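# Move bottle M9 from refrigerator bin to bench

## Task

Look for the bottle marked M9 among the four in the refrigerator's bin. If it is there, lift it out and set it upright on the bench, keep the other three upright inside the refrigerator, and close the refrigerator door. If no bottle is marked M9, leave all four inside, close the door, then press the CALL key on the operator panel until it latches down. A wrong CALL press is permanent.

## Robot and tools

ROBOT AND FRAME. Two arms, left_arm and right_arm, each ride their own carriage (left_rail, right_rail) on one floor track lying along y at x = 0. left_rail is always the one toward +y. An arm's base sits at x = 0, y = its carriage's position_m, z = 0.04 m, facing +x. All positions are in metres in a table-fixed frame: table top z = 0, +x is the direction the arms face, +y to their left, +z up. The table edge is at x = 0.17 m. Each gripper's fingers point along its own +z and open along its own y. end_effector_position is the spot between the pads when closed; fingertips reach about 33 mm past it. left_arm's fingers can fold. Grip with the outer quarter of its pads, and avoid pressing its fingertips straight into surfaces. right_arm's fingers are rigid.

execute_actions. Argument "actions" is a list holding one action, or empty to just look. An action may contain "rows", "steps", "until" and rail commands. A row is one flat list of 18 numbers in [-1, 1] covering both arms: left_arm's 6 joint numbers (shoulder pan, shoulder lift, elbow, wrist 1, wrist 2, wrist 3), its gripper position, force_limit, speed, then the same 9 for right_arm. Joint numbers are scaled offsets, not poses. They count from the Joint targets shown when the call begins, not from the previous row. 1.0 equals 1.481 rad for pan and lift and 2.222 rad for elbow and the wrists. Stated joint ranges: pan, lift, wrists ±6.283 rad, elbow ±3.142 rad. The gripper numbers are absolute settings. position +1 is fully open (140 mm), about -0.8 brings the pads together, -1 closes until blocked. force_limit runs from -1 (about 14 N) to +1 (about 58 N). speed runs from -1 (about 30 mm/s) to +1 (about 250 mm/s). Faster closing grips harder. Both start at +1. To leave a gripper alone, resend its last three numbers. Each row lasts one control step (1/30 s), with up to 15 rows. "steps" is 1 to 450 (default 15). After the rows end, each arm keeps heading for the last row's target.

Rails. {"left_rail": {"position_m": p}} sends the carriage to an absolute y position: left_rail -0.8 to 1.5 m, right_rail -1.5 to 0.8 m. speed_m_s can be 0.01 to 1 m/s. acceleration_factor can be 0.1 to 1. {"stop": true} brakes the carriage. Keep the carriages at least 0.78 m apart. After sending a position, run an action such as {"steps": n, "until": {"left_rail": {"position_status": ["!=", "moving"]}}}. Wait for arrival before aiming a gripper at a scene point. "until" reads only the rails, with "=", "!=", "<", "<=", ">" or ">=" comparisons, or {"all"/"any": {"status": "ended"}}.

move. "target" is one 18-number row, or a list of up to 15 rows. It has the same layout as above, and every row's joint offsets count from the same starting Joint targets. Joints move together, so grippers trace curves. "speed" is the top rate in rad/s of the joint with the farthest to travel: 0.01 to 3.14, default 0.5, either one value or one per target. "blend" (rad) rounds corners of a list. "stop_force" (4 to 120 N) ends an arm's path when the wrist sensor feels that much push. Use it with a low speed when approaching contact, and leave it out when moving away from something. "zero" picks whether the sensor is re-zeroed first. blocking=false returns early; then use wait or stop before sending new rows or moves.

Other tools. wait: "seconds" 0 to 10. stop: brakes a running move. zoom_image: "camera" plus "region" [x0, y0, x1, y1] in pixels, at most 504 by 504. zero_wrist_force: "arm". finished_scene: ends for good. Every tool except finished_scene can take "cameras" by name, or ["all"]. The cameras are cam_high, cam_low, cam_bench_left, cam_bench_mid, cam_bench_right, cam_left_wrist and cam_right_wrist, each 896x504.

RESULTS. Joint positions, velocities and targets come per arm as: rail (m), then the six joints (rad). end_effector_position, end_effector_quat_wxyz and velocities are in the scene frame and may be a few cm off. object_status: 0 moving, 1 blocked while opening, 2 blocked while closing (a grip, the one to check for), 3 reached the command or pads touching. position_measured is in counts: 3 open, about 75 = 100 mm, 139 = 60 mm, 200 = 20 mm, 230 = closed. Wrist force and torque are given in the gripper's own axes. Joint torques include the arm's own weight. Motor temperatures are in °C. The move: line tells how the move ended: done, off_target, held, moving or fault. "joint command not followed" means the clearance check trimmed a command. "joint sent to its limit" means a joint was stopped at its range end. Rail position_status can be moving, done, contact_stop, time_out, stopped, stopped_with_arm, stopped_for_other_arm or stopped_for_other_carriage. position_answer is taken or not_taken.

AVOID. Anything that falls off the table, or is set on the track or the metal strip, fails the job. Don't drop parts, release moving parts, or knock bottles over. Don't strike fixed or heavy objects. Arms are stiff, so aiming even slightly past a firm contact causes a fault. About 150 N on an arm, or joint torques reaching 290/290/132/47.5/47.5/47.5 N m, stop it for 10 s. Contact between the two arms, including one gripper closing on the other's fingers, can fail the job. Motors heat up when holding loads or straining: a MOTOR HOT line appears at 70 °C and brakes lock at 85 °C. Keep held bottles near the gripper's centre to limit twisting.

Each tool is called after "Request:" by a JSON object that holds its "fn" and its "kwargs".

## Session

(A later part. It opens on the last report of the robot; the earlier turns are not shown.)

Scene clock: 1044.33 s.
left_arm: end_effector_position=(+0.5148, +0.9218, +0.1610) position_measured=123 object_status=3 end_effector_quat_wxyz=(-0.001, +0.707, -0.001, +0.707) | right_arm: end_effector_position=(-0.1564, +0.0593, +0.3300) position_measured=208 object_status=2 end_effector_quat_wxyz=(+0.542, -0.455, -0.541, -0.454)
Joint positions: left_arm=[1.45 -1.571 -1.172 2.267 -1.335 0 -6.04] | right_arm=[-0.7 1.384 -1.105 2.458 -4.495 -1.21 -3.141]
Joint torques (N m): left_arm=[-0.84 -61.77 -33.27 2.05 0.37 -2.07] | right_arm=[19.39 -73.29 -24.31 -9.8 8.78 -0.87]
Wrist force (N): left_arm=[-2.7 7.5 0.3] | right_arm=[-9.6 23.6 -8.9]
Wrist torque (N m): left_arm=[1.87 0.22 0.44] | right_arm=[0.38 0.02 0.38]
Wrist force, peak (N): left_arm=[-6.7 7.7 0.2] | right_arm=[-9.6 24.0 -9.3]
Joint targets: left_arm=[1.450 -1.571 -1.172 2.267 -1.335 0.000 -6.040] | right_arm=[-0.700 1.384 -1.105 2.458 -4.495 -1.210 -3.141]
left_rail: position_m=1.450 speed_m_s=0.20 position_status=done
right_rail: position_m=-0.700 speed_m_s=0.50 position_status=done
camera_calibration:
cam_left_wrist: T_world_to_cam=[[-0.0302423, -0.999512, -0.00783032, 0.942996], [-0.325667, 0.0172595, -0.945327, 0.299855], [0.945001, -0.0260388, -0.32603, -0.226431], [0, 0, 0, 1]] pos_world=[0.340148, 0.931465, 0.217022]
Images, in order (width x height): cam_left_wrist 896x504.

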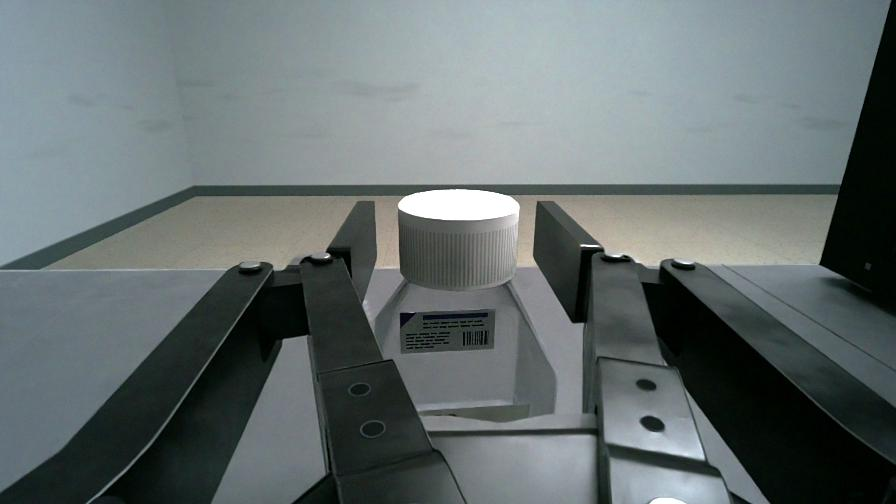

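Request:
{"fn": "move", "kwargs": {"target": [[0,-0.0304,-0.0031,0.0226,0,0,0.05,0,-1,0,0,0,0,0,0,-0.98,-0.4,-1],[0,-0.2122,-0.0501,0.1909,0,0,0.05,0,-1,0,0,0,0,0,0,-0.98,-0.4,-1]], "blend": [0.02,0], "speed": [0.08,0.2], "cameras": ["cam_left_wrist","cam_bench_left","cam_right_wrist"]}}

Scene clock: 1060.67 s.
left_arm: end_effector_position=(+0.5148, +0.9215, +0.3602) position_measured=123 object_status=3 end_effector_quat_wxyz=(+0.000, +0.707, +0.000, +0.707) | right_arm: end_effector_position=(-0.1564, +0.0593, +0.3300) position_measured=208 object_status=2 end_effector_quat_wxyz=(+0.542, -0.455, -0.541, -0.454)
Joint positions: left_arm=[1.45 -1.571 -1.486 2.156 -0.912 0 -6.04] | right_arm=[-0.7 1.384 -1.105 2.458 -4.495 -1.21 -3.141]
Joint torques (N m): left_arm=[0.28 -54.97 -51.93 2.22 0.45 -2.49] | right_arm=[17.55 -72.24 -25.21 -9.64 8.43 -0.83]
Wrist force (N): left_arm=[-3.2 7.0 0.5] | right_arm=[-9.5 23.8 -9.0]
Wrist torque (N m): left_arm=[1.76 0.28 0.39] | right_arm=[0.44 -0.04 0.38]
Wrist force, peak (N): left_arm=[-2.7 7.8 0.4] | right_arm=[-9.8 24.1 -9.0]
Joint targets: left_arm=[1.450 -1.571 -1.487 2.155 -0.911 0.000 -6.040] | right_arm=[-0.700 1.384 -1.105 2.458 -4.495 -1.210 -3.141]
left_rail: position_m=1.450 speed_m_s=0.20 position_status=done
right_rail: position_m=-0.700 speed_m_s=0.50 position_status=done
move: done
camera_calibration:
cam_left_wrist: T_world_to_cam=[[-0.030254, -0.999522, -0.00634474, 0.943647], [-0.325712, 0.0158596, -0.945336, 0.489494], [0.944985, -0.0265337, -0.326036, -0.161024], [0, 0, 0, 1]] pos_world=[0.340148, 0.93116, 0.416224]
cam_right_wrist: T_world_to_cam=[[0.987878, 0.15516, 0.00469353, 0.148321], [0.0657718, -0.390989, -0.918042, 0.321584], [-0.140608, 0.907223, -0.396455, 0.240439], [0, 0, 0, 1]] pos_world=[-0.133867, -0.11541, 0.389855]
Images, in order (width x height): cam_bench_left 896x504, cam_left_wrist 896x504, cam_right_wrist 896x504.

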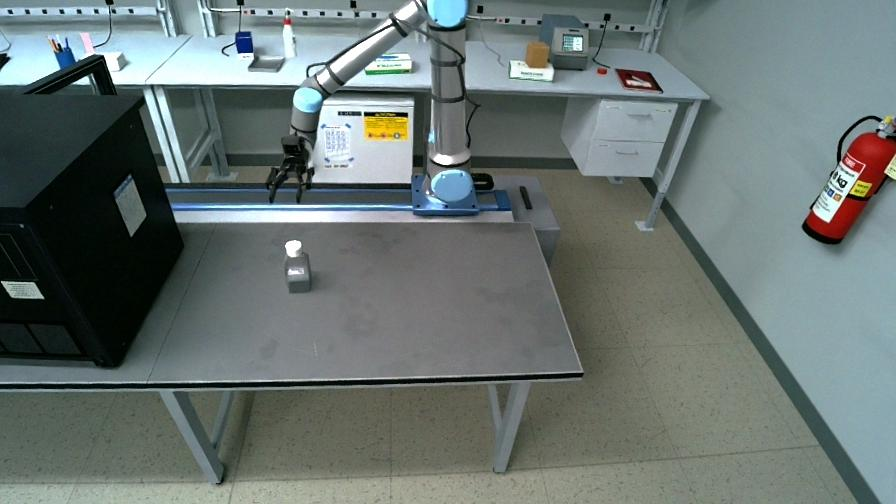

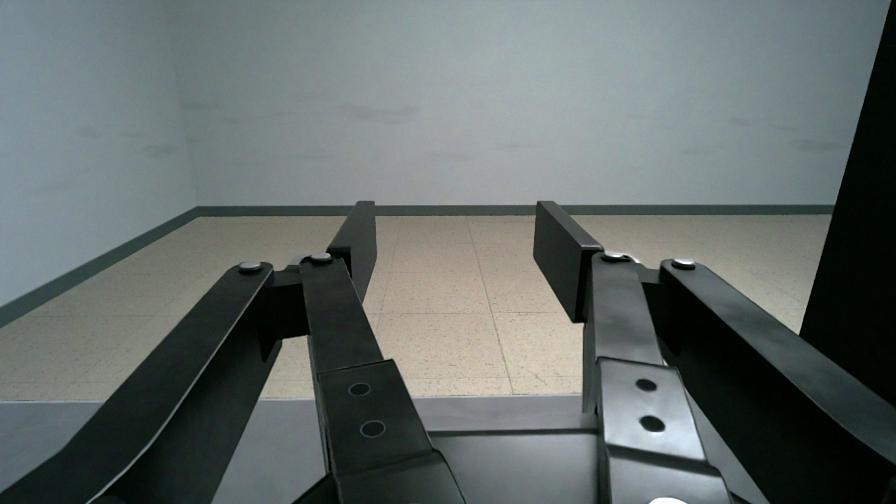

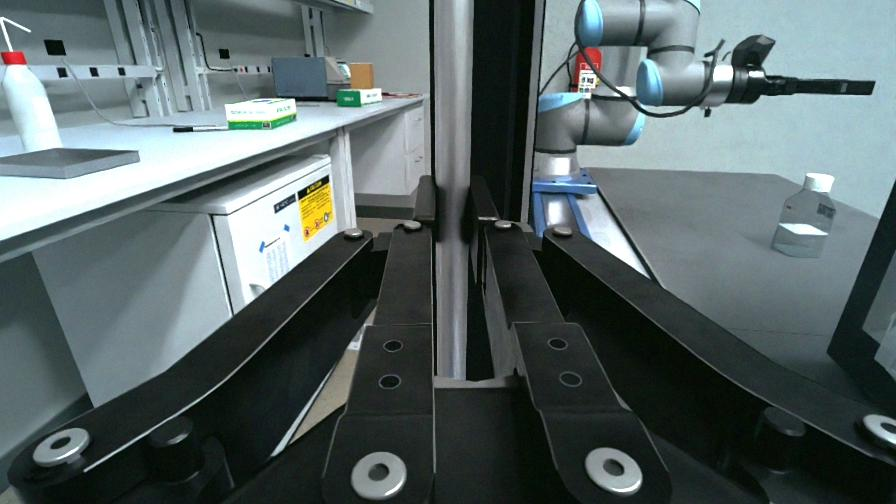

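Request:
{"fn": "move", "kwargs": {"target": [-0.5263,-0.0724,0.0512,-0.0023,-0.3116,0,-1,-1,-1,0,0,0,0,0,0,-0.98,-0.4,-1], "speed": 0.4}}

Request:
{"fn": "execute_actions", "kwargs": {"actions": [{"left_rail":{"position_m":1.0,"speed_m_s":0.3,"acceleration_factor":0.5},"steps":200,"until":{"left_rail":{"position_status":["!=","moving"]}}}]}}

Request:
{"fn": "move", "kwargs": {"target": [0.1864,0.434,-0.2214,-0.0679,0.1243,0,-1,-1,-1,0,0,0,0,0,0,-0.98,-0.4,-1], "speed": 0.3, "cameras": ["cam_left_wrist","cam_right_wrist"]}}

Scene clock: 1092.33 s.
left_arm: end_effector_position=(+0.1352, +0.9659, +0.3076) position_measured=230 object_status=3 end_effector_quat_wxyz=(+0.015, +0.757, -0.060, +0.651) | right_arm: end_effector_position=(-0.1564, +0.0593, +0.3300) position_measured=208 object_status=2 end_effector_quat_wxyz=(+0.542, -0.455, -0.541, -0.454)
Joint positions: left_arm=[1.45 -2.35 -1.594 2.269 -0.916 -0.692 -6.04] | right_arm=[-0.7 1.384 -1.105 2.458 -4.495 -1.21 -3.141]
Joint torques (N m): left_arm=[-16.37 -41.41 -24.29 -2.25 -3.11 -2.41] | right_arm=[15.25 -72.33 -25.87 -9.49 9.05 -1.08]
Wrist force (N): left_arm=[-2.7 6.7 0.2] | right_arm=[-9.5 23.6 -8.8]
Wrist torque (N m): left_arm=[1.75 0.16 0.39] | right_arm=[0.38 -0.01 0.39]
Wrist force, peak (N): left_arm=[-3.5 7.4 0.4] | right_arm=[-9.5 24.1 -9.2]
Joint targets: left_arm=[1.450 -2.350 -1.594 2.269 -0.916 -0.693 -6.040] | right_arm=[-0.700 1.384 -1.105 2.458 -4.495 -1.210 -3.141]
left_rail: position_m=1.450 speed_m_s=0.20 position_status=done
right_rail: position_m=-0.700 speed_m_s=0.50 position_status=done
move: done

Scene clock: 1094.73 s.
left_arm: end_effector_position=(+0.1350, +0.5160, +0.3076) position_measured=230 object_status=3 end_effector_quat_wxyz=(+0.015, +0.757, -0.060, +0.651) | right_arm: end_effector_position=(-0.1564, +0.0593, +0.3300) position_measured=208 object_status=2 end_effector_quat_wxyz=(+0.542, -0.455, -0.541, -0.454)
Joint positions: left_arm=[1 -2.35 -1.594 2.269 -0.916 -0.693 -6.04] | right_arm=[-0.7 1.384 -1.105 2.458 -4.495 -1.21 -3.141]
Joint torques (N m): left_arm=[-11.13 -33.63 -33.87 -0.65 -0.89 -2.32] | right_arm=[16.62 -72.51 -23.98 -9.68 8.67 -0.81]
Wrist force (N): left_arm=[-2.8 6.3 0.2] | right_arm=[-9.4 23.8 -9.2]
Wrist torque (N m): left_arm=[1.66 0.18 0.38] | right_arm=[0.43 -0.06 0.38]
Wrist force, peak (N): left_arm=[-2.6 7.8 0.5] | right_arm=[-9.9 24.1 -9.1]
Joint targets: left_arm=[1.000 -2.350 -1.594 2.269 -0.916 -0.693 -6.040] | right_arm=[-0.700 1.384 -1.105 2.458 -4.495 -1.210 -3.141]
Tool commands: left_gripper/position=-1.0 left_gripper/force_limit=-1.0 left_gripper/speed=-1.0 right_gripper/position=-0.98 right_gripper/force_limit=-0.4 right_gripper/speed=-1.0
left_rail: position_m=1.000 speed_m_s=0.30 position_status=done
right_rail: position_m=-0.700 speed_m_s=0.50 position_status=done

Scene clock: 1097.53 s.
left_arm: end_effector_position=(+0.1176, +0.2070, +0.1499) position_measured=230 object_status=3 end_effector_quat_wxyz=(+0.025, +0.739, -0.044, +0.672) | right_arm: end_effector_position=(-0.1564, +0.0593, +0.3300) position_measured=208 object_status=2 end_effector_quat_wxyz=(+0.542, -0.455, -0.541, -0.454)
Joint positions: left_arm=[1 -2.074 -0.951 1.777 -1.067 -0.417 -6.04] | right_arm=[-0.7 1.384 -1.105 2.458 -4.495 -1.21 -3.141]
Joint torques (N m): left_arm=[14.15 -64.3 -44.93 -3.17 4.04 -2.11] | right_arm=[16.15 -73.63 -25.05 -9.64 8.52 -0.83]
Wrist force (N): left_arm=[-3.1 7.4 0.2] | right_arm=[-9.7 23.5 -8.9]
Wrist torque (N m): left_arm=[1.88 0.23 0.39] | right_arm=[0.39 -0.03 0.38]
Wrist force, peak (N): left_arm=[-4.1 8.7 1.0] | right_arm=[-9.9 24.0 -9.1]
Joint targets: left_arm=[1.000 -2.074 -0.951 1.777 -1.067 -0.417 -6.040] | right_arm=[-0.700 1.384 -1.105 2.458 -4.495 -1.210 -3.141]
left_rail: position_m=1.000 speed_m_s=0.30 position_status=done
right_rail: position_m=-0.700 speed_m_s=0.50 position_status=done
move: done
camera_calibration:
cam_left_wrist: T_world_to_cam=[[-0.130367, -0.99116, -0.0246382, 0.229004], [-0.409856, 0.0765023, -0.908936, 0.164558], [0.902786, -0.108397, -0.416206, 0.162202], [0, 0, 0, 1]] pos_world=[-0.0491338, 0.231972, 0.222725]
cam_right_wrist: T_world_to_cam=[[0.987878, 0.15516, 0.00469353, 0.148321], [0.0657718, -0.390989, -0.918042, 0.321584], [-0.140608, 0.907223, -0.396455, 0.240439], [0, 0, 0, 1]] pos_world=[-0.133867, -0.11541, 0.389855]
Images, in order (width x height): cam_left_wrist 896x504, cam_right_wrist 896x504.

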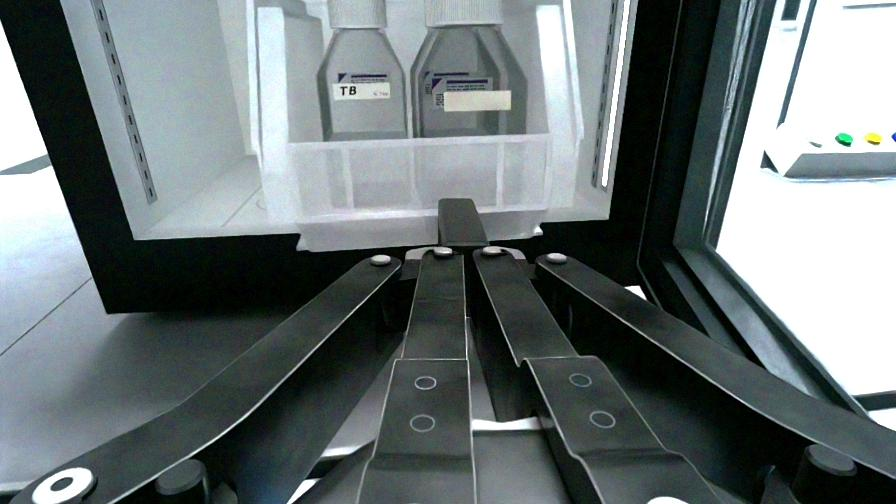

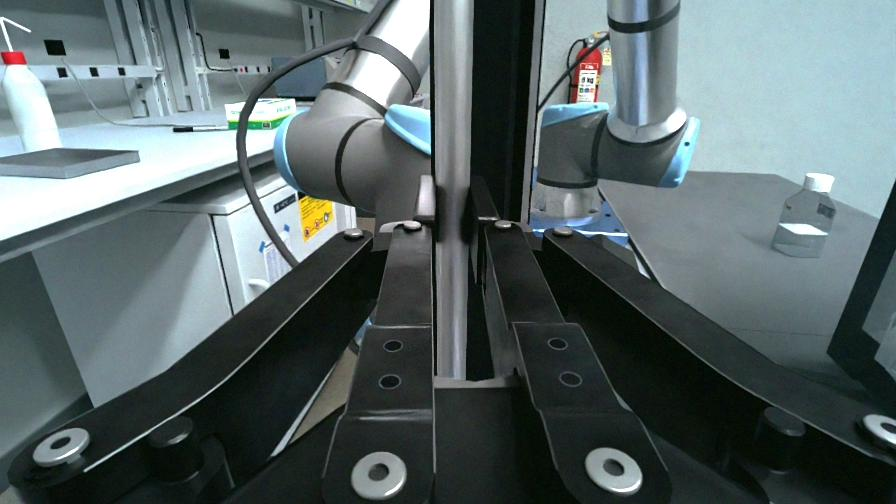

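Request:
{"fn": "move", "kwargs": {"target": [0.1768,0.0427,0.0143,-0.043,0.1183,0,-1,-1,-1,0,0,0,0,0,0,-0.98,-0.4,-1], "speed": 0.06, "stop_force": 25, "cameras": ["cam_left_wrist"]}}

Scene clock: 1111.10 s.
left_arm: end_effector_position=(+0.2872, +0.1870, +0.1186) position_measured=230 object_status=3 end_effector_quat_wxyz=(+0.030, +0.723, -0.036, +0.689) | right_arm: end_effector_position=(-0.1564, +0.0593, +0.3300) position_measured=208 object_status=2 end_effector_quat_wxyz=(+0.542, -0.455, -0.541, -0.454)
Joint positions: left_arm=[1 -1.861 -0.899 1.803 -1.145 -0.203 -6.04] | right_arm=[-0.7 1.384 -1.105 2.458 -4.495 -1.21 -3.141]
Joint torques (N m): left_arm=[-13.34 -89.55 -43.24 2.74 -2.91 -2.15] | right_arm=[13.15 -67.48 -22.91 -9.4 9 -0.96]
Wrist force (N): left_arm=[-3.6 6.2 0.1] | right_arm=[-9.0 23.2 -8.7]
Wrist torque (N m): left_arm=[1.67 0.32 0.47] | right_arm=[0.42 -0.06 0.39]
Wrist force, peak (N): left_arm=[4.4 4.3 -26.5] | right_arm=[-9.5 26.9 -10.0]
Joint targets: left_arm=[1.000 -1.861 -0.899 1.803 -1.145 -0.203 -6.040] | right_arm=[-0.700 1.384 -1.105 2.458 -4.495 -1.210 -3.141]
left_rail: position_m=1.000 speed_m_s=0.30 position_status=done
right_rail: position_m=-0.700 speed_m_s=0.50 position_status=done
move: contact (left_arm); left_arm: the shoulder pan is farthest, 0.049 rad from its target
camera_calibration:
cam_left_wrist: T_world_to_cam=[[-0.124209, -0.992199, -0.010621, 0.227232], [-0.367101, 0.0558948, -0.9285, 0.201059], [0.921851, -0.111429, -0.37118, -0.0163577], [0, 0, 0, 1]] pos_world=[0.117112, 0.212398, 0.183025]
Images, in order (width x height): cam_left_wrist 896x504.

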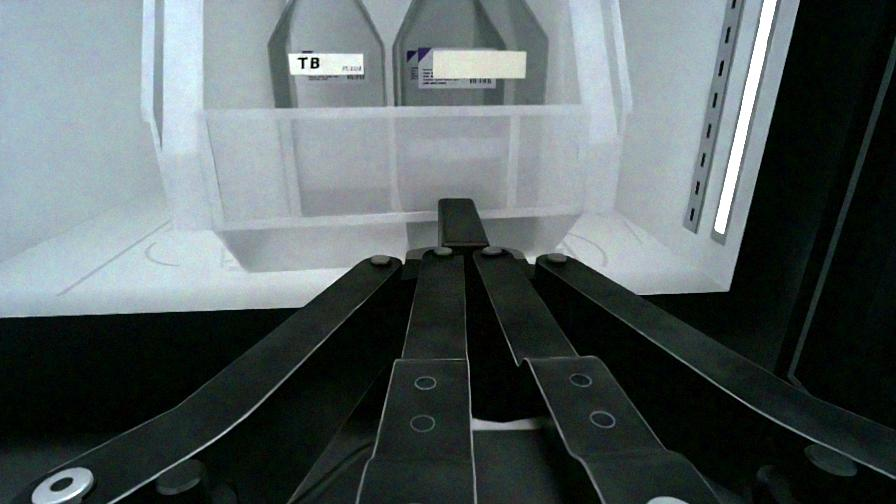

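Request:
{"fn": "move", "kwargs": {"target": [0.02,0.0046,0.0015,-0.006,0.0133,0,-1,-1,-1,0,0,0,0,0,0,-0.98,-0.4,-1], "speed": 0.03, "stop_force": 40, "cameras": ["cam_left_wrist"]}}

Scene clock: 1121.70 s.
left_arm: end_effector_position=(+0.3005, +0.1868, +0.1164) position_measured=230 object_status=3 end_effector_quat_wxyz=(+0.031, +0.722, -0.035, +0.691) | right_arm: end_effector_position=(-0.1564, +0.0593, +0.3300) position_measured=208 object_status=2 end_effector_quat_wxyz=(+0.542, -0.455, -0.541, -0.454)
Joint positions: left_arm=[1 -1.844 -0.896 1.805 -1.153 -0.186 -6.04] | right_arm=[-0.7 1.384 -1.105 2.458 -4.495 -1.21 -3.141]
Joint torques (N m): left_arm=[15.08 -84.1 -34.83 2.76 -3.56 -2.14] | right_arm=[15.14 -58.46 -8.92 -3.83 8.89 -1.01]
Wrist force (N): left_arm=[4.0 6.4 -40.0] | right_arm=[-7.2 26.9 -10.0]
Wrist torque (N m): left_arm=[1.84 0.72 0.49] | right_arm=[0.43 0.03 0.39]
Wrist force, peak (N): left_arm=[6.5 2.8 -83.2] | right_arm=[-7.9 31.6 -11.5]
Joint targets: left_arm=[1.000 -1.844 -0.896 1.805 -1.153 -0.186 -6.040] | right_arm=[-0.700 1.384 -1.105 2.458 -4.495 -1.210 -3.141]
left_rail: position_m=1.000 speed_m_s=0.30 position_status=done
right_rail: position_m=-0.700 speed_m_s=0.50 position_status=done
move: contact (left_arm); left_arm: the shoulder pan is farthest, 0.013 rad from its target
camera_calibration:
cam_left_wrist: T_world_to_cam=[[-0.123752, -0.99228, -0.00812009, 0.228326], [-0.363955, 0.0530001, -0.929907, 0.203633], [0.923159, -0.112122, -0.367704, -0.0301727], [0, 0, 0, 1]] pos_world=[0.130223, 0.212388, 0.180119]
Images, in order (width x height): cam_left_wrist 896x504.

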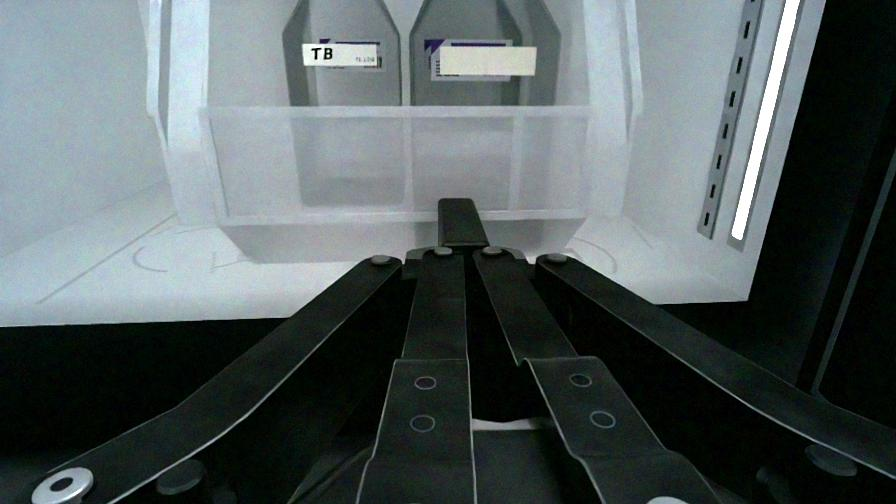

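Request:
{"fn": "move", "kwargs": {"target": [-0.1553,-0.0371,-0.0126,0.0387,-0.104,0,-1,-1,-1,0,0,0,0,0,0,-0.98,-0.4,-1], "speed": 0.3}}

Request:
{"fn": "move", "kwargs": {"target": [-0.1864,-0.434,0.2214,0.0679,-0.1243,0,-1,-1,-1,0,0,0,0,0,0,-0.98,-0.4,-1], "speed": 0.3, "cameras": ["cam_left_wrist"]}}

Request:
{"fn": "execute_actions", "kwargs": {"actions": [{"left_rail":{"position_m":1.45,"speed_m_s":0.4},"steps":200,"until":{"left_rail":{"position_status":["!=","moving"]}}}]}}

Scene clock: 1129.53 s.
left_arm: end_effector_position=(+0.1179, +0.2069, +0.1496) position_measured=230 object_status=3 end_effector_quat_wxyz=(+0.025, +0.739, -0.044, +0.672) | right_arm: end_effector_position=(-0.1564, +0.0593, +0.3300) position_measured=208 object_status=2 end_effector_quat_wxyz=(+0.542, -0.455, -0.541, -0.454)
Joint positions: left_arm=[1 -2.074 -0.95 1.777 -1.067 -0.416 -6.04] | right_arm=[-0.7 1.384 -1.105 2.458 -4.495 -1.21 -3.141]
Joint torques (N m): left_arm=[-15.75 -87.76 -45.26 3.22 -3.15 -2.25] | right_arm=[12.17 -57.85 -9.26 -7.46 9.06 -1.02]
Wrist force (N): left_arm=[-3.2 6.3 0.8] | right_arm=[-9.2 23.8 -9.3]
Wrist torque (N m): left_arm=[1.65 0.27 0.39] | right_arm=[0.43 0.00 0.38]
Wrist force, peak (N): left_arm=[4.1 6.4 -40.2] | right_arm=[-7.3 27.2 -10.0]
Joint targets: left_arm=[1.000 -2.074 -0.950 1.777 -1.067 -0.417 -6.040] | right_arm=[-0.700 1.384 -1.105 2.458 -4.495 -1.210 -3.141]
left_rail: position_m=1.000 speed_m_s=0.30 position_status=done
right_rail: position_m=-0.700 speed_m_s=0.50 position_status=done
move: done

Scene clock: 1132.33 s.
left_arm: end_effector_position=(+0.1349, +0.5159, +0.3076) position_measured=230 object_status=3 end_effector_quat_wxyz=(+0.014, +0.757, -0.060, +0.651) | right_arm: end_effector_position=(-0.1564, +0.0593, +0.3300) position_measured=208 object_status=2 end_effector_quat_wxyz=(+0.542, -0.455, -0.541, -0.454)
Joint positions: left_arm=[1 -2.35 -1.593 2.269 -0.916 -0.693 -6.04] | right_arm=[-0.7 1.384 -1.105 2.458 -4.495 -1.21 -3.141]
Joint torques (N m): left_arm=[-15.15 -40.54 -24.1 3.87 -3.22 -2.21] | right_arm=[13.1 -59.02 -10.21 -10.34 9.12 -0.86]
Wrist force (N): left_arm=[-3.1 6.0 0.9] | right_arm=[-9.1 24.2 -9.2]
Wrist torque (N m): left_arm=[1.58 0.25 0.39] | right_arm=[0.49 -0.03 0.38]
Wrist force, peak (N): left_arm=[-3.9 8.1 1.4] | right_arm=[-9.1 24.2 -9.2]
Joint targets: left_arm=[1.000 -2.350 -1.593 2.269 -0.916 -0.693 -6.040] | right_arm=[-0.700 1.384 -1.105 2.458 -4.495 -1.210 -3.141]
left_rail: position_m=1.000 speed_m_s=0.30 position_status=done
right_rail: position_m=-0.700 speed_m_s=0.50 position_status=done
move: done
camera_calibration:
cam_left_wrist: T_world_to_cam=[[-0.140045, -0.988508, -0.0569199, 0.551151], [-0.455838, 0.115398, -0.88255, 0.269448], [0.878976, -0.0976501, -0.46676, 0.258939], [0, 0, 0, 1]] pos_world=[-0.0275911, 0.539008, 0.390035]
Images, in order (width x height): cam_left_wrist 896x504.

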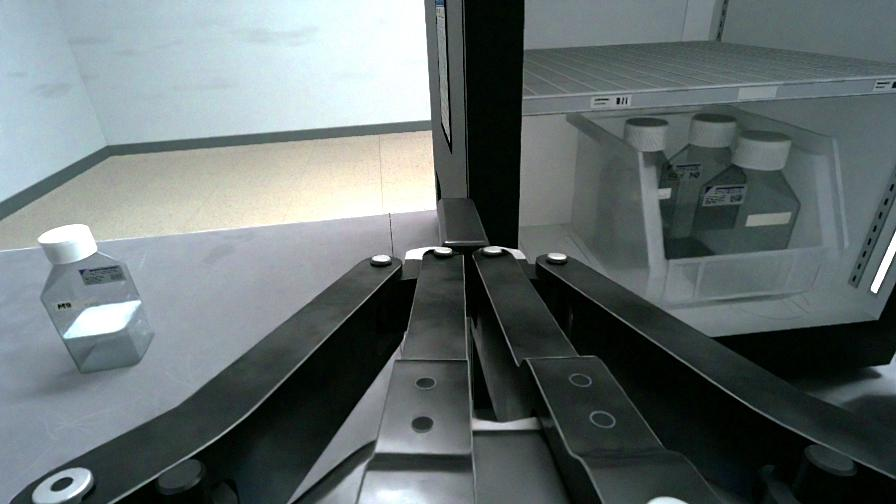

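Scene clock: 1134.57 s.
left_arm: end_effector_position=(+0.1350, +0.9660, +0.3077) position_measured=230 object_status=3 end_effector_quat_wxyz=(+0.014, +0.757, -0.060, +0.651) | right_arm: end_effector_position=(-0.1564, +0.0593, +0.3300) position_measured=208 object_status=2 end_effector_quat_wxyz=(+0.542, -0.455, -0.541, -0.454)
Joint positions: left_arm=[1.45 -2.35 -1.593 2.269 -0.916 -0.693 -6.04] | right_arm=[-0.7 1.384 -1.105 2.458 -4.495 -1.21 -3.141]
Joint torques (N m): left_arm=[-8.68 -30.71 -33.39 2.77 0.04 -2.05] | right_arm=[11.26 -60.07 -9.33 -9.67 8.61 -1.17]
Wrist force (N): left_arm=[-3.3 6.0 0.5] | right_arm=[-9.2 23.8 -9.1]
Wrist torque (N m): left_arm=[1.58 0.29 0.38] | right_arm=[0.40 0.01 0.38]
Wrist force, peak (N): left_arm=[-3.4 6.7 0.9] | right_arm=[-9.6 24.1 -9.1]
Joint targets: left_arm=[1.450 -2.350 -1.593 2.269 -0.916 -0.693 -6.040] | right_arm=[-0.700 1.384 -1.105 2.458 -4.495 -1.210 -3.141]
Tool commands: left_gripper/position=-1.0 left_gripper/force_limit=-1.0 left_gripper/speed=-1.0 right_gripper/position=-0.98 right_gripper/force_limit=-0.4 right_gripper/speed=-1.0
left_rail: position_m=1.450 speed_m_s=0.40 position_status=done
right_rail: position_m=-0.700 speed_m_s=0.50 position_status=done

Request:
{"fn": "move", "kwargs": {"target": [[0,0,0,0,0,0,-1,-1,-1,0.0817,0.0357,-0.0691,0.0455,-0.1328,0,-0.98,-0.4,-1],[0,0,0,0,0,0,-1,-1,-1,0.1267,0.0787,-0.1428,0.0905,-0.2413,0,-0.98,-0.4,-1],[0,0,0,0,0,0,-1,-1,-1,0.1445,0.127,-0.2188,0.1343,-0.3317,0,-0.98,-0.4,-1],[0,0,0,0,0,0,-1,-1,-1,0.1495,0.1781,-0.2968,0.1783,-0.4136,0,-0.98,-0.4,-1],[0,0,0,0,0,0,-1,-1,-1,0.1418,0.2321,-0.3766,0.2222,-0.487,0,-0.98,-0.4,-1],[0,0,0,0,0,0,-1,-1,-1,0.1214,0.2887,-0.4584,0.2661,-0.552,0,-0.98,-0.4,-1]], "blend": [0.03,0.03,0.03,0.03,0.03,0], "speed": 0.2, "cameras": ["cam_right_wrist"]}}

Scene clock: 1162.67 s.
left_arm: end_effector_position=(+0.1349, +0.9660, +0.3077) position_measured=230 object_status=3 end_effector_quat_wxyz=(+0.014, +0.757, -0.060, +0.651) | right_arm: end_effector_position=(+0.0923, +0.4109, +0.3300) position_measured=208 object_status=2 end_effector_quat_wxyz=(-0.242, +0.665, +0.242, +0.664)
Joint positions: left_arm=[1.45 -2.35 -1.593 2.269 -0.916 -0.693 -6.04] | right_arm=[-0.7 1.564 -0.678 1.44 -3.904 -2.436 -3.141]
Joint torques (N m): left_arm=[3.26 -26.11 -48.01 -0.22 3.75 -2.12] | right_arm=[-14.57 -78.64 -34.65 5.42 -1.24 -1.44]
Motor temperatures (°C): left_arm=[38 34 29 37 37 42] | right_arm=[36 42 30 36 39 31]
Wrist force (N): left_arm=[-3.2 5.4 0.9] | right_arm=[15.2 6.8 -3.1]
Wrist torque (N m): left_arm=[1.46 0.25 0.38] | right_arm=[0.66 0.43 0.37]
Wrist force, peak (N): left_arm=[-3.4 6.1 0.6] | right_arm=[13.7 -58.9 17.1]
Joint targets: left_arm=[1.450 -2.350 -1.593 2.269 -0.916 -0.693 -6.040] | right_arm=[-0.700 1.564 -0.678 1.440 -3.903 -2.436 -3.141]
left_rail: position_m=1.450 speed_m_s=0.40 position_status=done
right_rail: position_m=-0.700 speed_m_s=0.50 position_status=done
move: done
camera_calibration:
cam_right_wrist: T_world_to_cam=[[0.628966, -0.777417, 0.00484875, 0.264378], [-0.305634, -0.252997, -0.917921, 0.420167], [0.714835, 0.57586, -0.396732, 0.0137546], [0, 0, 0, 1]] pos_world=[-0.0476994, 0.303912, 0.389855]
Images, in order (width x height): cam_right_wrist 896x504.

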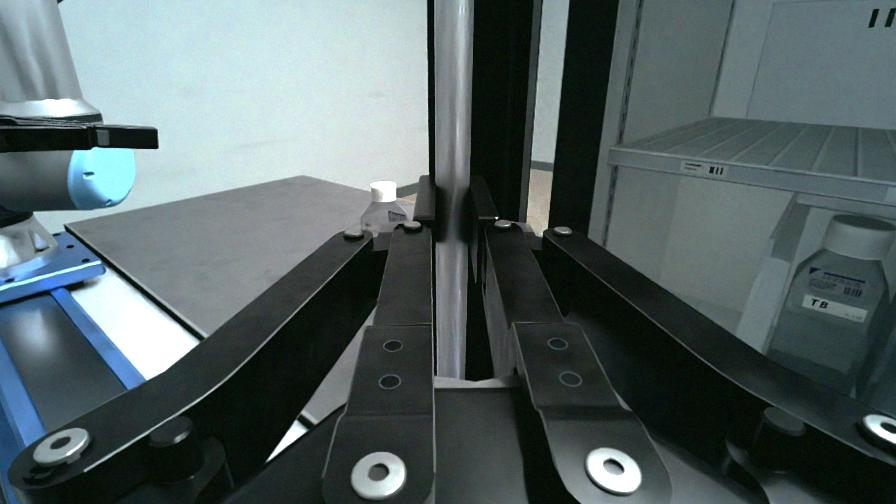

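Request:
{"fn": "move", "kwargs": {"target": [[0,0,0,0,0,0,-1,-1,-1,-0.0165,0.0457,-0.0653,0.0345,-0.0482,0,-0.98,-0.4,-1],[0,0,0,0,0,0,-1,-1,-1,-0.0401,0.0912,-0.1293,0.0683,-0.0914,0,-0.98,-0.4,-1],[0,0,0,0,0,0,-1,-1,-1,-0.056,0.1222,-0.1733,0.0918,-0.1202,0,-0.98,-0.4,-1]], "blend": [0.02,0.02,0], "speed": [0.15,0.12,0.04], "cameras": ["cam_right_wrist"]}}

Scene clock: 1174.70 s.
left_arm: end_effector_position=(+0.1349, +0.9660, +0.3077) position_measured=230 object_status=3 end_effector_quat_wxyz=(+0.014, +0.757, -0.060, +0.651) | right_arm: end_effector_position=(+0.2379, +0.4514, +0.3297) position_measured=208 object_status=2 end_effector_quat_wxyz=(-0.123, +0.696, +0.122, +0.696)
Joint positions: left_arm=[1.45 -2.35 -1.593 2.269 -0.916 -0.693 -6.04] | right_arm=[-0.7 1.481 -0.497 1.055 -3.7 -2.703 -3.141]
Joint torques (N m): left_arm=[4.47 -26.75 -48.49 -0.33 3.94 -2.12] | right_arm=[-22.14 -101.83 -43.75 2.12 -5.57 -1.55]
Wrist force (N): left_arm=[-3.4 5.5 1.1] | right_arm=[5.9 -6.1 0.9]
Wrist torque (N m): left_arm=[1.47 0.32 0.38] | right_arm=[0.61 0.29 0.49]
Wrist force, peak (N): left_arm=[-3.7 6.0 0.7] | right_arm=[16.8 44.0 -13.5]
Joint targets: left_arm=[1.450 -2.350 -1.593 2.269 -0.916 -0.693 -6.040] | right_arm=[-0.700 1.481 -0.497 1.055 -3.699 -2.704 -3.141]
left_rail: position_m=1.450 speed_m_s=0.40 position_status=done
right_rail: position_m=-0.700 speed_m_s=0.50 position_status=done
move: done
camera_calibration:
cam_right_wrist: T_world_to_cam=[[0.324239, -0.945963, 0.00484018, 0.352836], [-0.373779, -0.132814, -0.91796, 0.436618], [0.868999, 0.295829, -0.396644, -0.0240395], [0, 0, 0, 1]] pos_world=[0.0696858, 0.39887, 0.389555]
Images, in order (width x height): cam_right_wrist 896x504.

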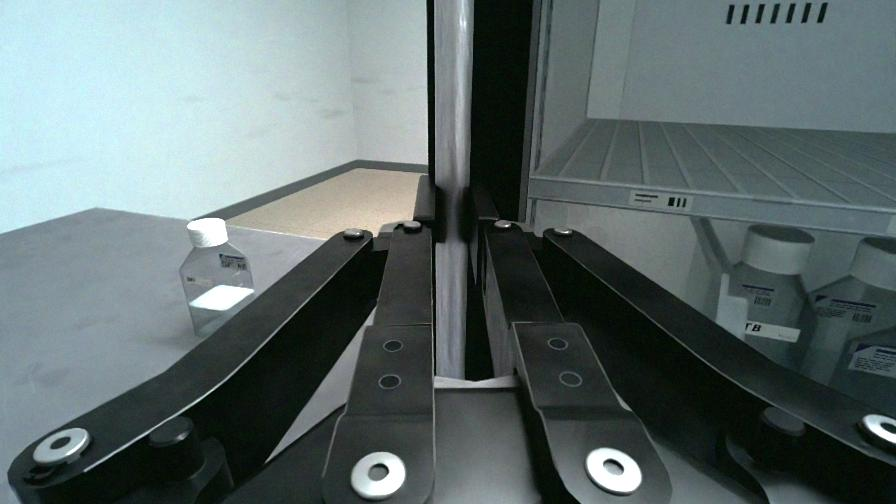

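Request:
{"fn": "execute_actions", "kwargs": {"actions": [{"rows":[[0,0,0,0,0,0,-1,-1,-1,0,0,0,0,0,0,-0.05,-1,-1]],"steps":60}]}}

Request:
{"fn": "move", "kwargs": {"target": [0,0,0,0,0,0,-1,-1,-1,0.077,-0.0317,0.0455,-0.0243,-0.0509,0,-0.05,-1,-1], "speed": 0.15, "cameras": ["cam_right_wrist","cam_left_wrist","cam_bench_left"]}}

Scene clock: 1184.87 s.
left_arm: end_effector_position=(+0.1349, +0.9660, +0.3077) position_measured=230 object_status=3 end_effector_quat_wxyz=(+0.014, +0.757, -0.060, +0.651) | right_arm: end_effector_position=(+0.2381, +0.4514, +0.3298) position_measured=135 object_status=3 end_effector_quat_wxyz=(-0.123, +0.696, +0.122, +0.696)
Joint positions: left_arm=[1.45 -2.35 -1.593 2.269 -0.916 -0.693 -6.04] | right_arm=[-0.7 1.481 -0.497 1.055 -3.699 -2.704 -3.141]
Joint torques (N m): left_arm=[2.83 -26.76 -49.63 -0.38 4.06 -1.97] | right_arm=[12.4 -129.11 -43.15 1.74 3.9 -1.64]
Wrist force (N): left_arm=[-3.1 5.9 0.9] | right_arm=[-8.9 0.8 1.0]
Wrist torque (N m): left_arm=[1.57 0.25 0.38] | right_arm=[0.29 1.90 0.41]
Wrist force, peak (N): left_arm=[-3.5 6.1 0.7] | right_arm=[5.6 -7.3 -0.9]
Joint targets: left_arm=[1.450 -2.350 -1.593 2.269 -0.916 -0.693 -6.040] | right_arm=[-0.700 1.481 -0.497 1.055 -3.699 -2.704 -3.141]
left_rail: position_m=1.450 speed_m_s=0.40 position_status=done
right_rail: position_m=-0.700 speed_m_s=0.50 position_status=done

Scene clock: 1186.17 s.
left_arm: end_effector_position=(+0.1349, +0.9660, +0.3077) position_measured=230 object_status=3 end_effector_quat_wxyz=(+0.014, +0.757, -0.060, +0.651) | right_arm: end_effector_position=(+0.1218, +0.4044, +0.3289) position_measured=135 object_status=3 end_effector_quat_wxyz=(-0.123, +0.696, +0.123, +0.696)
Joint positions: left_arm=[1.45 -2.35 -1.593 2.269 -0.916 -0.693 -6.04] | right_arm=[-0.7 1.595 -0.543 1.155 -3.753 -2.816 -3.141]
Joint torques (N m): left_arm=[3.96 -26.93 -48.93 -0.25 3.99 -2.04] | right_arm=[13.8 -128 -29.03 -5.11 -3.27 -1.87]
Wrist force (N): left_arm=[-3.0 5.8 1.0] | right_arm=[-9.0 1.0 1.0]
Wrist torque (N m): left_arm=[1.53 0.23 0.38] | right_arm=[0.33 1.93 0.41]
Wrist force, peak (N): left_arm=[-3.5 6.0 0.6] | right_arm=[-8.8 1.1 3.4]
Joint targets: left_arm=[1.450 -2.350 -1.593 2.269 -0.916 -0.693 -6.040] | right_arm=[-0.700 1.595 -0.544 1.156 -3.753 -2.817 -3.141]
left_rail: position_m=1.450 speed_m_s=0.40 position_status=done
right_rail: position_m=-0.700 speed_m_s=0.50 position_status=done
move: done
camera_calibration:
cam_left_wrist: T_world_to_cam=[[-0.140049, -0.988507, -0.056918, 0.996077], [-0.455915, 0.115408, -0.882509, 0.21748], [0.878936, -0.0976452, -0.466838, 0.302916], [0, 0, 0, 1]] pos_world=[-0.0275914, 0.989108, 0.390035]
cam_right_wrist: T_world_to_cam=[[0.324741, -0.94579, 0.00495954, 0.345843], [-0.373694, -0.133123, -0.91795, 0.386341], [0.868848, 0.296243, -0.396666, 0.0903244], [0, 0, 0, 1]] pos_world=[-0.0464146, 0.351768, 0.388755]
Images, in order (width x height): cam_bench_left 896x504, cam_left_wrist 896x504, cam_right_wrist 896x504.

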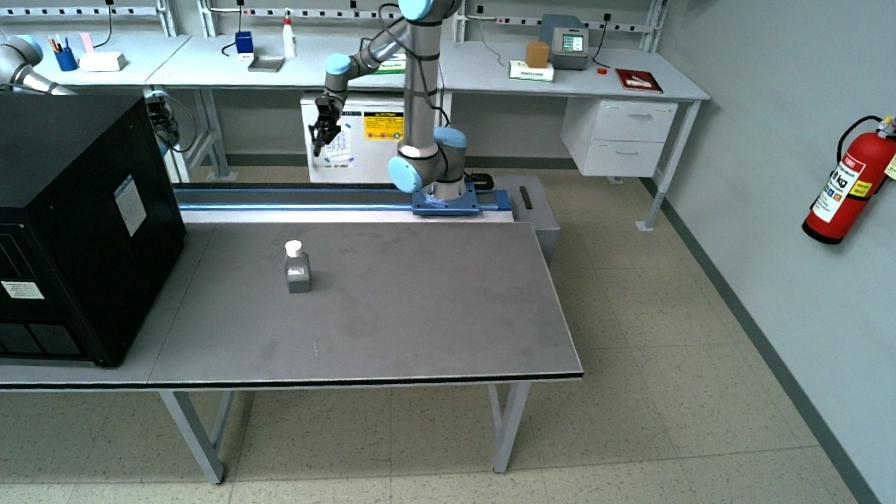

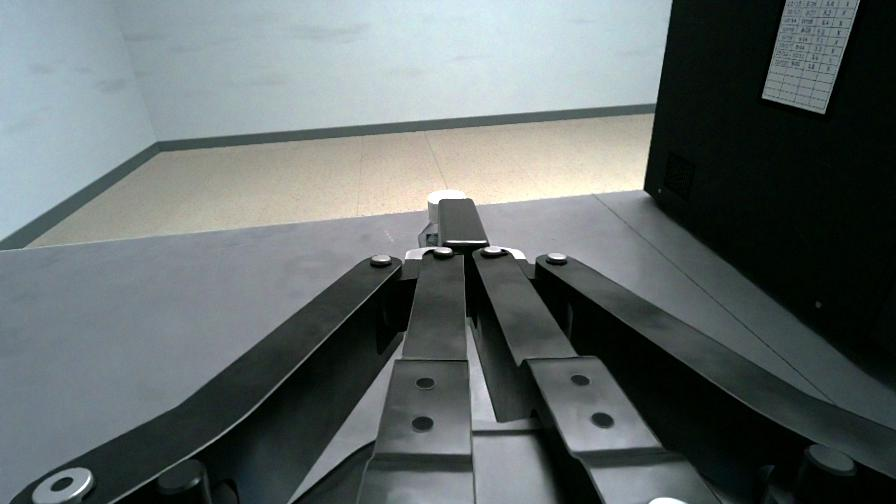

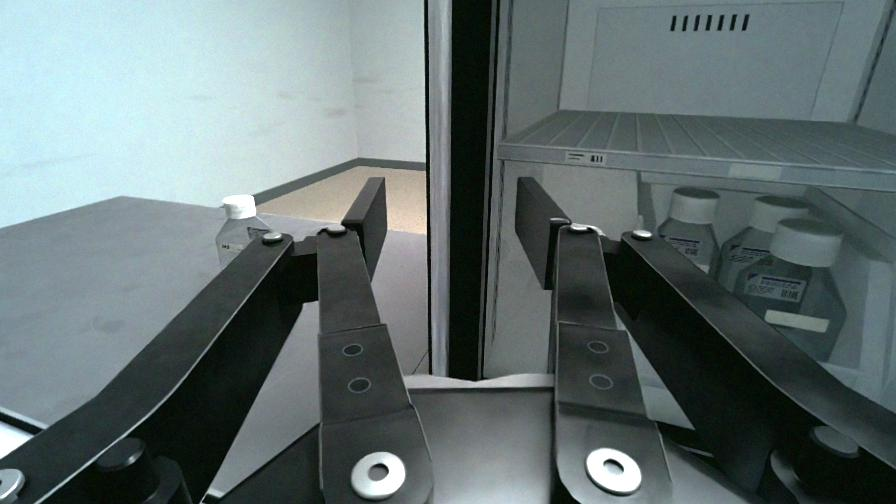

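Request:
{"fn": "finished_scene", "kwargs": {}}

The scene is finished: the task was done.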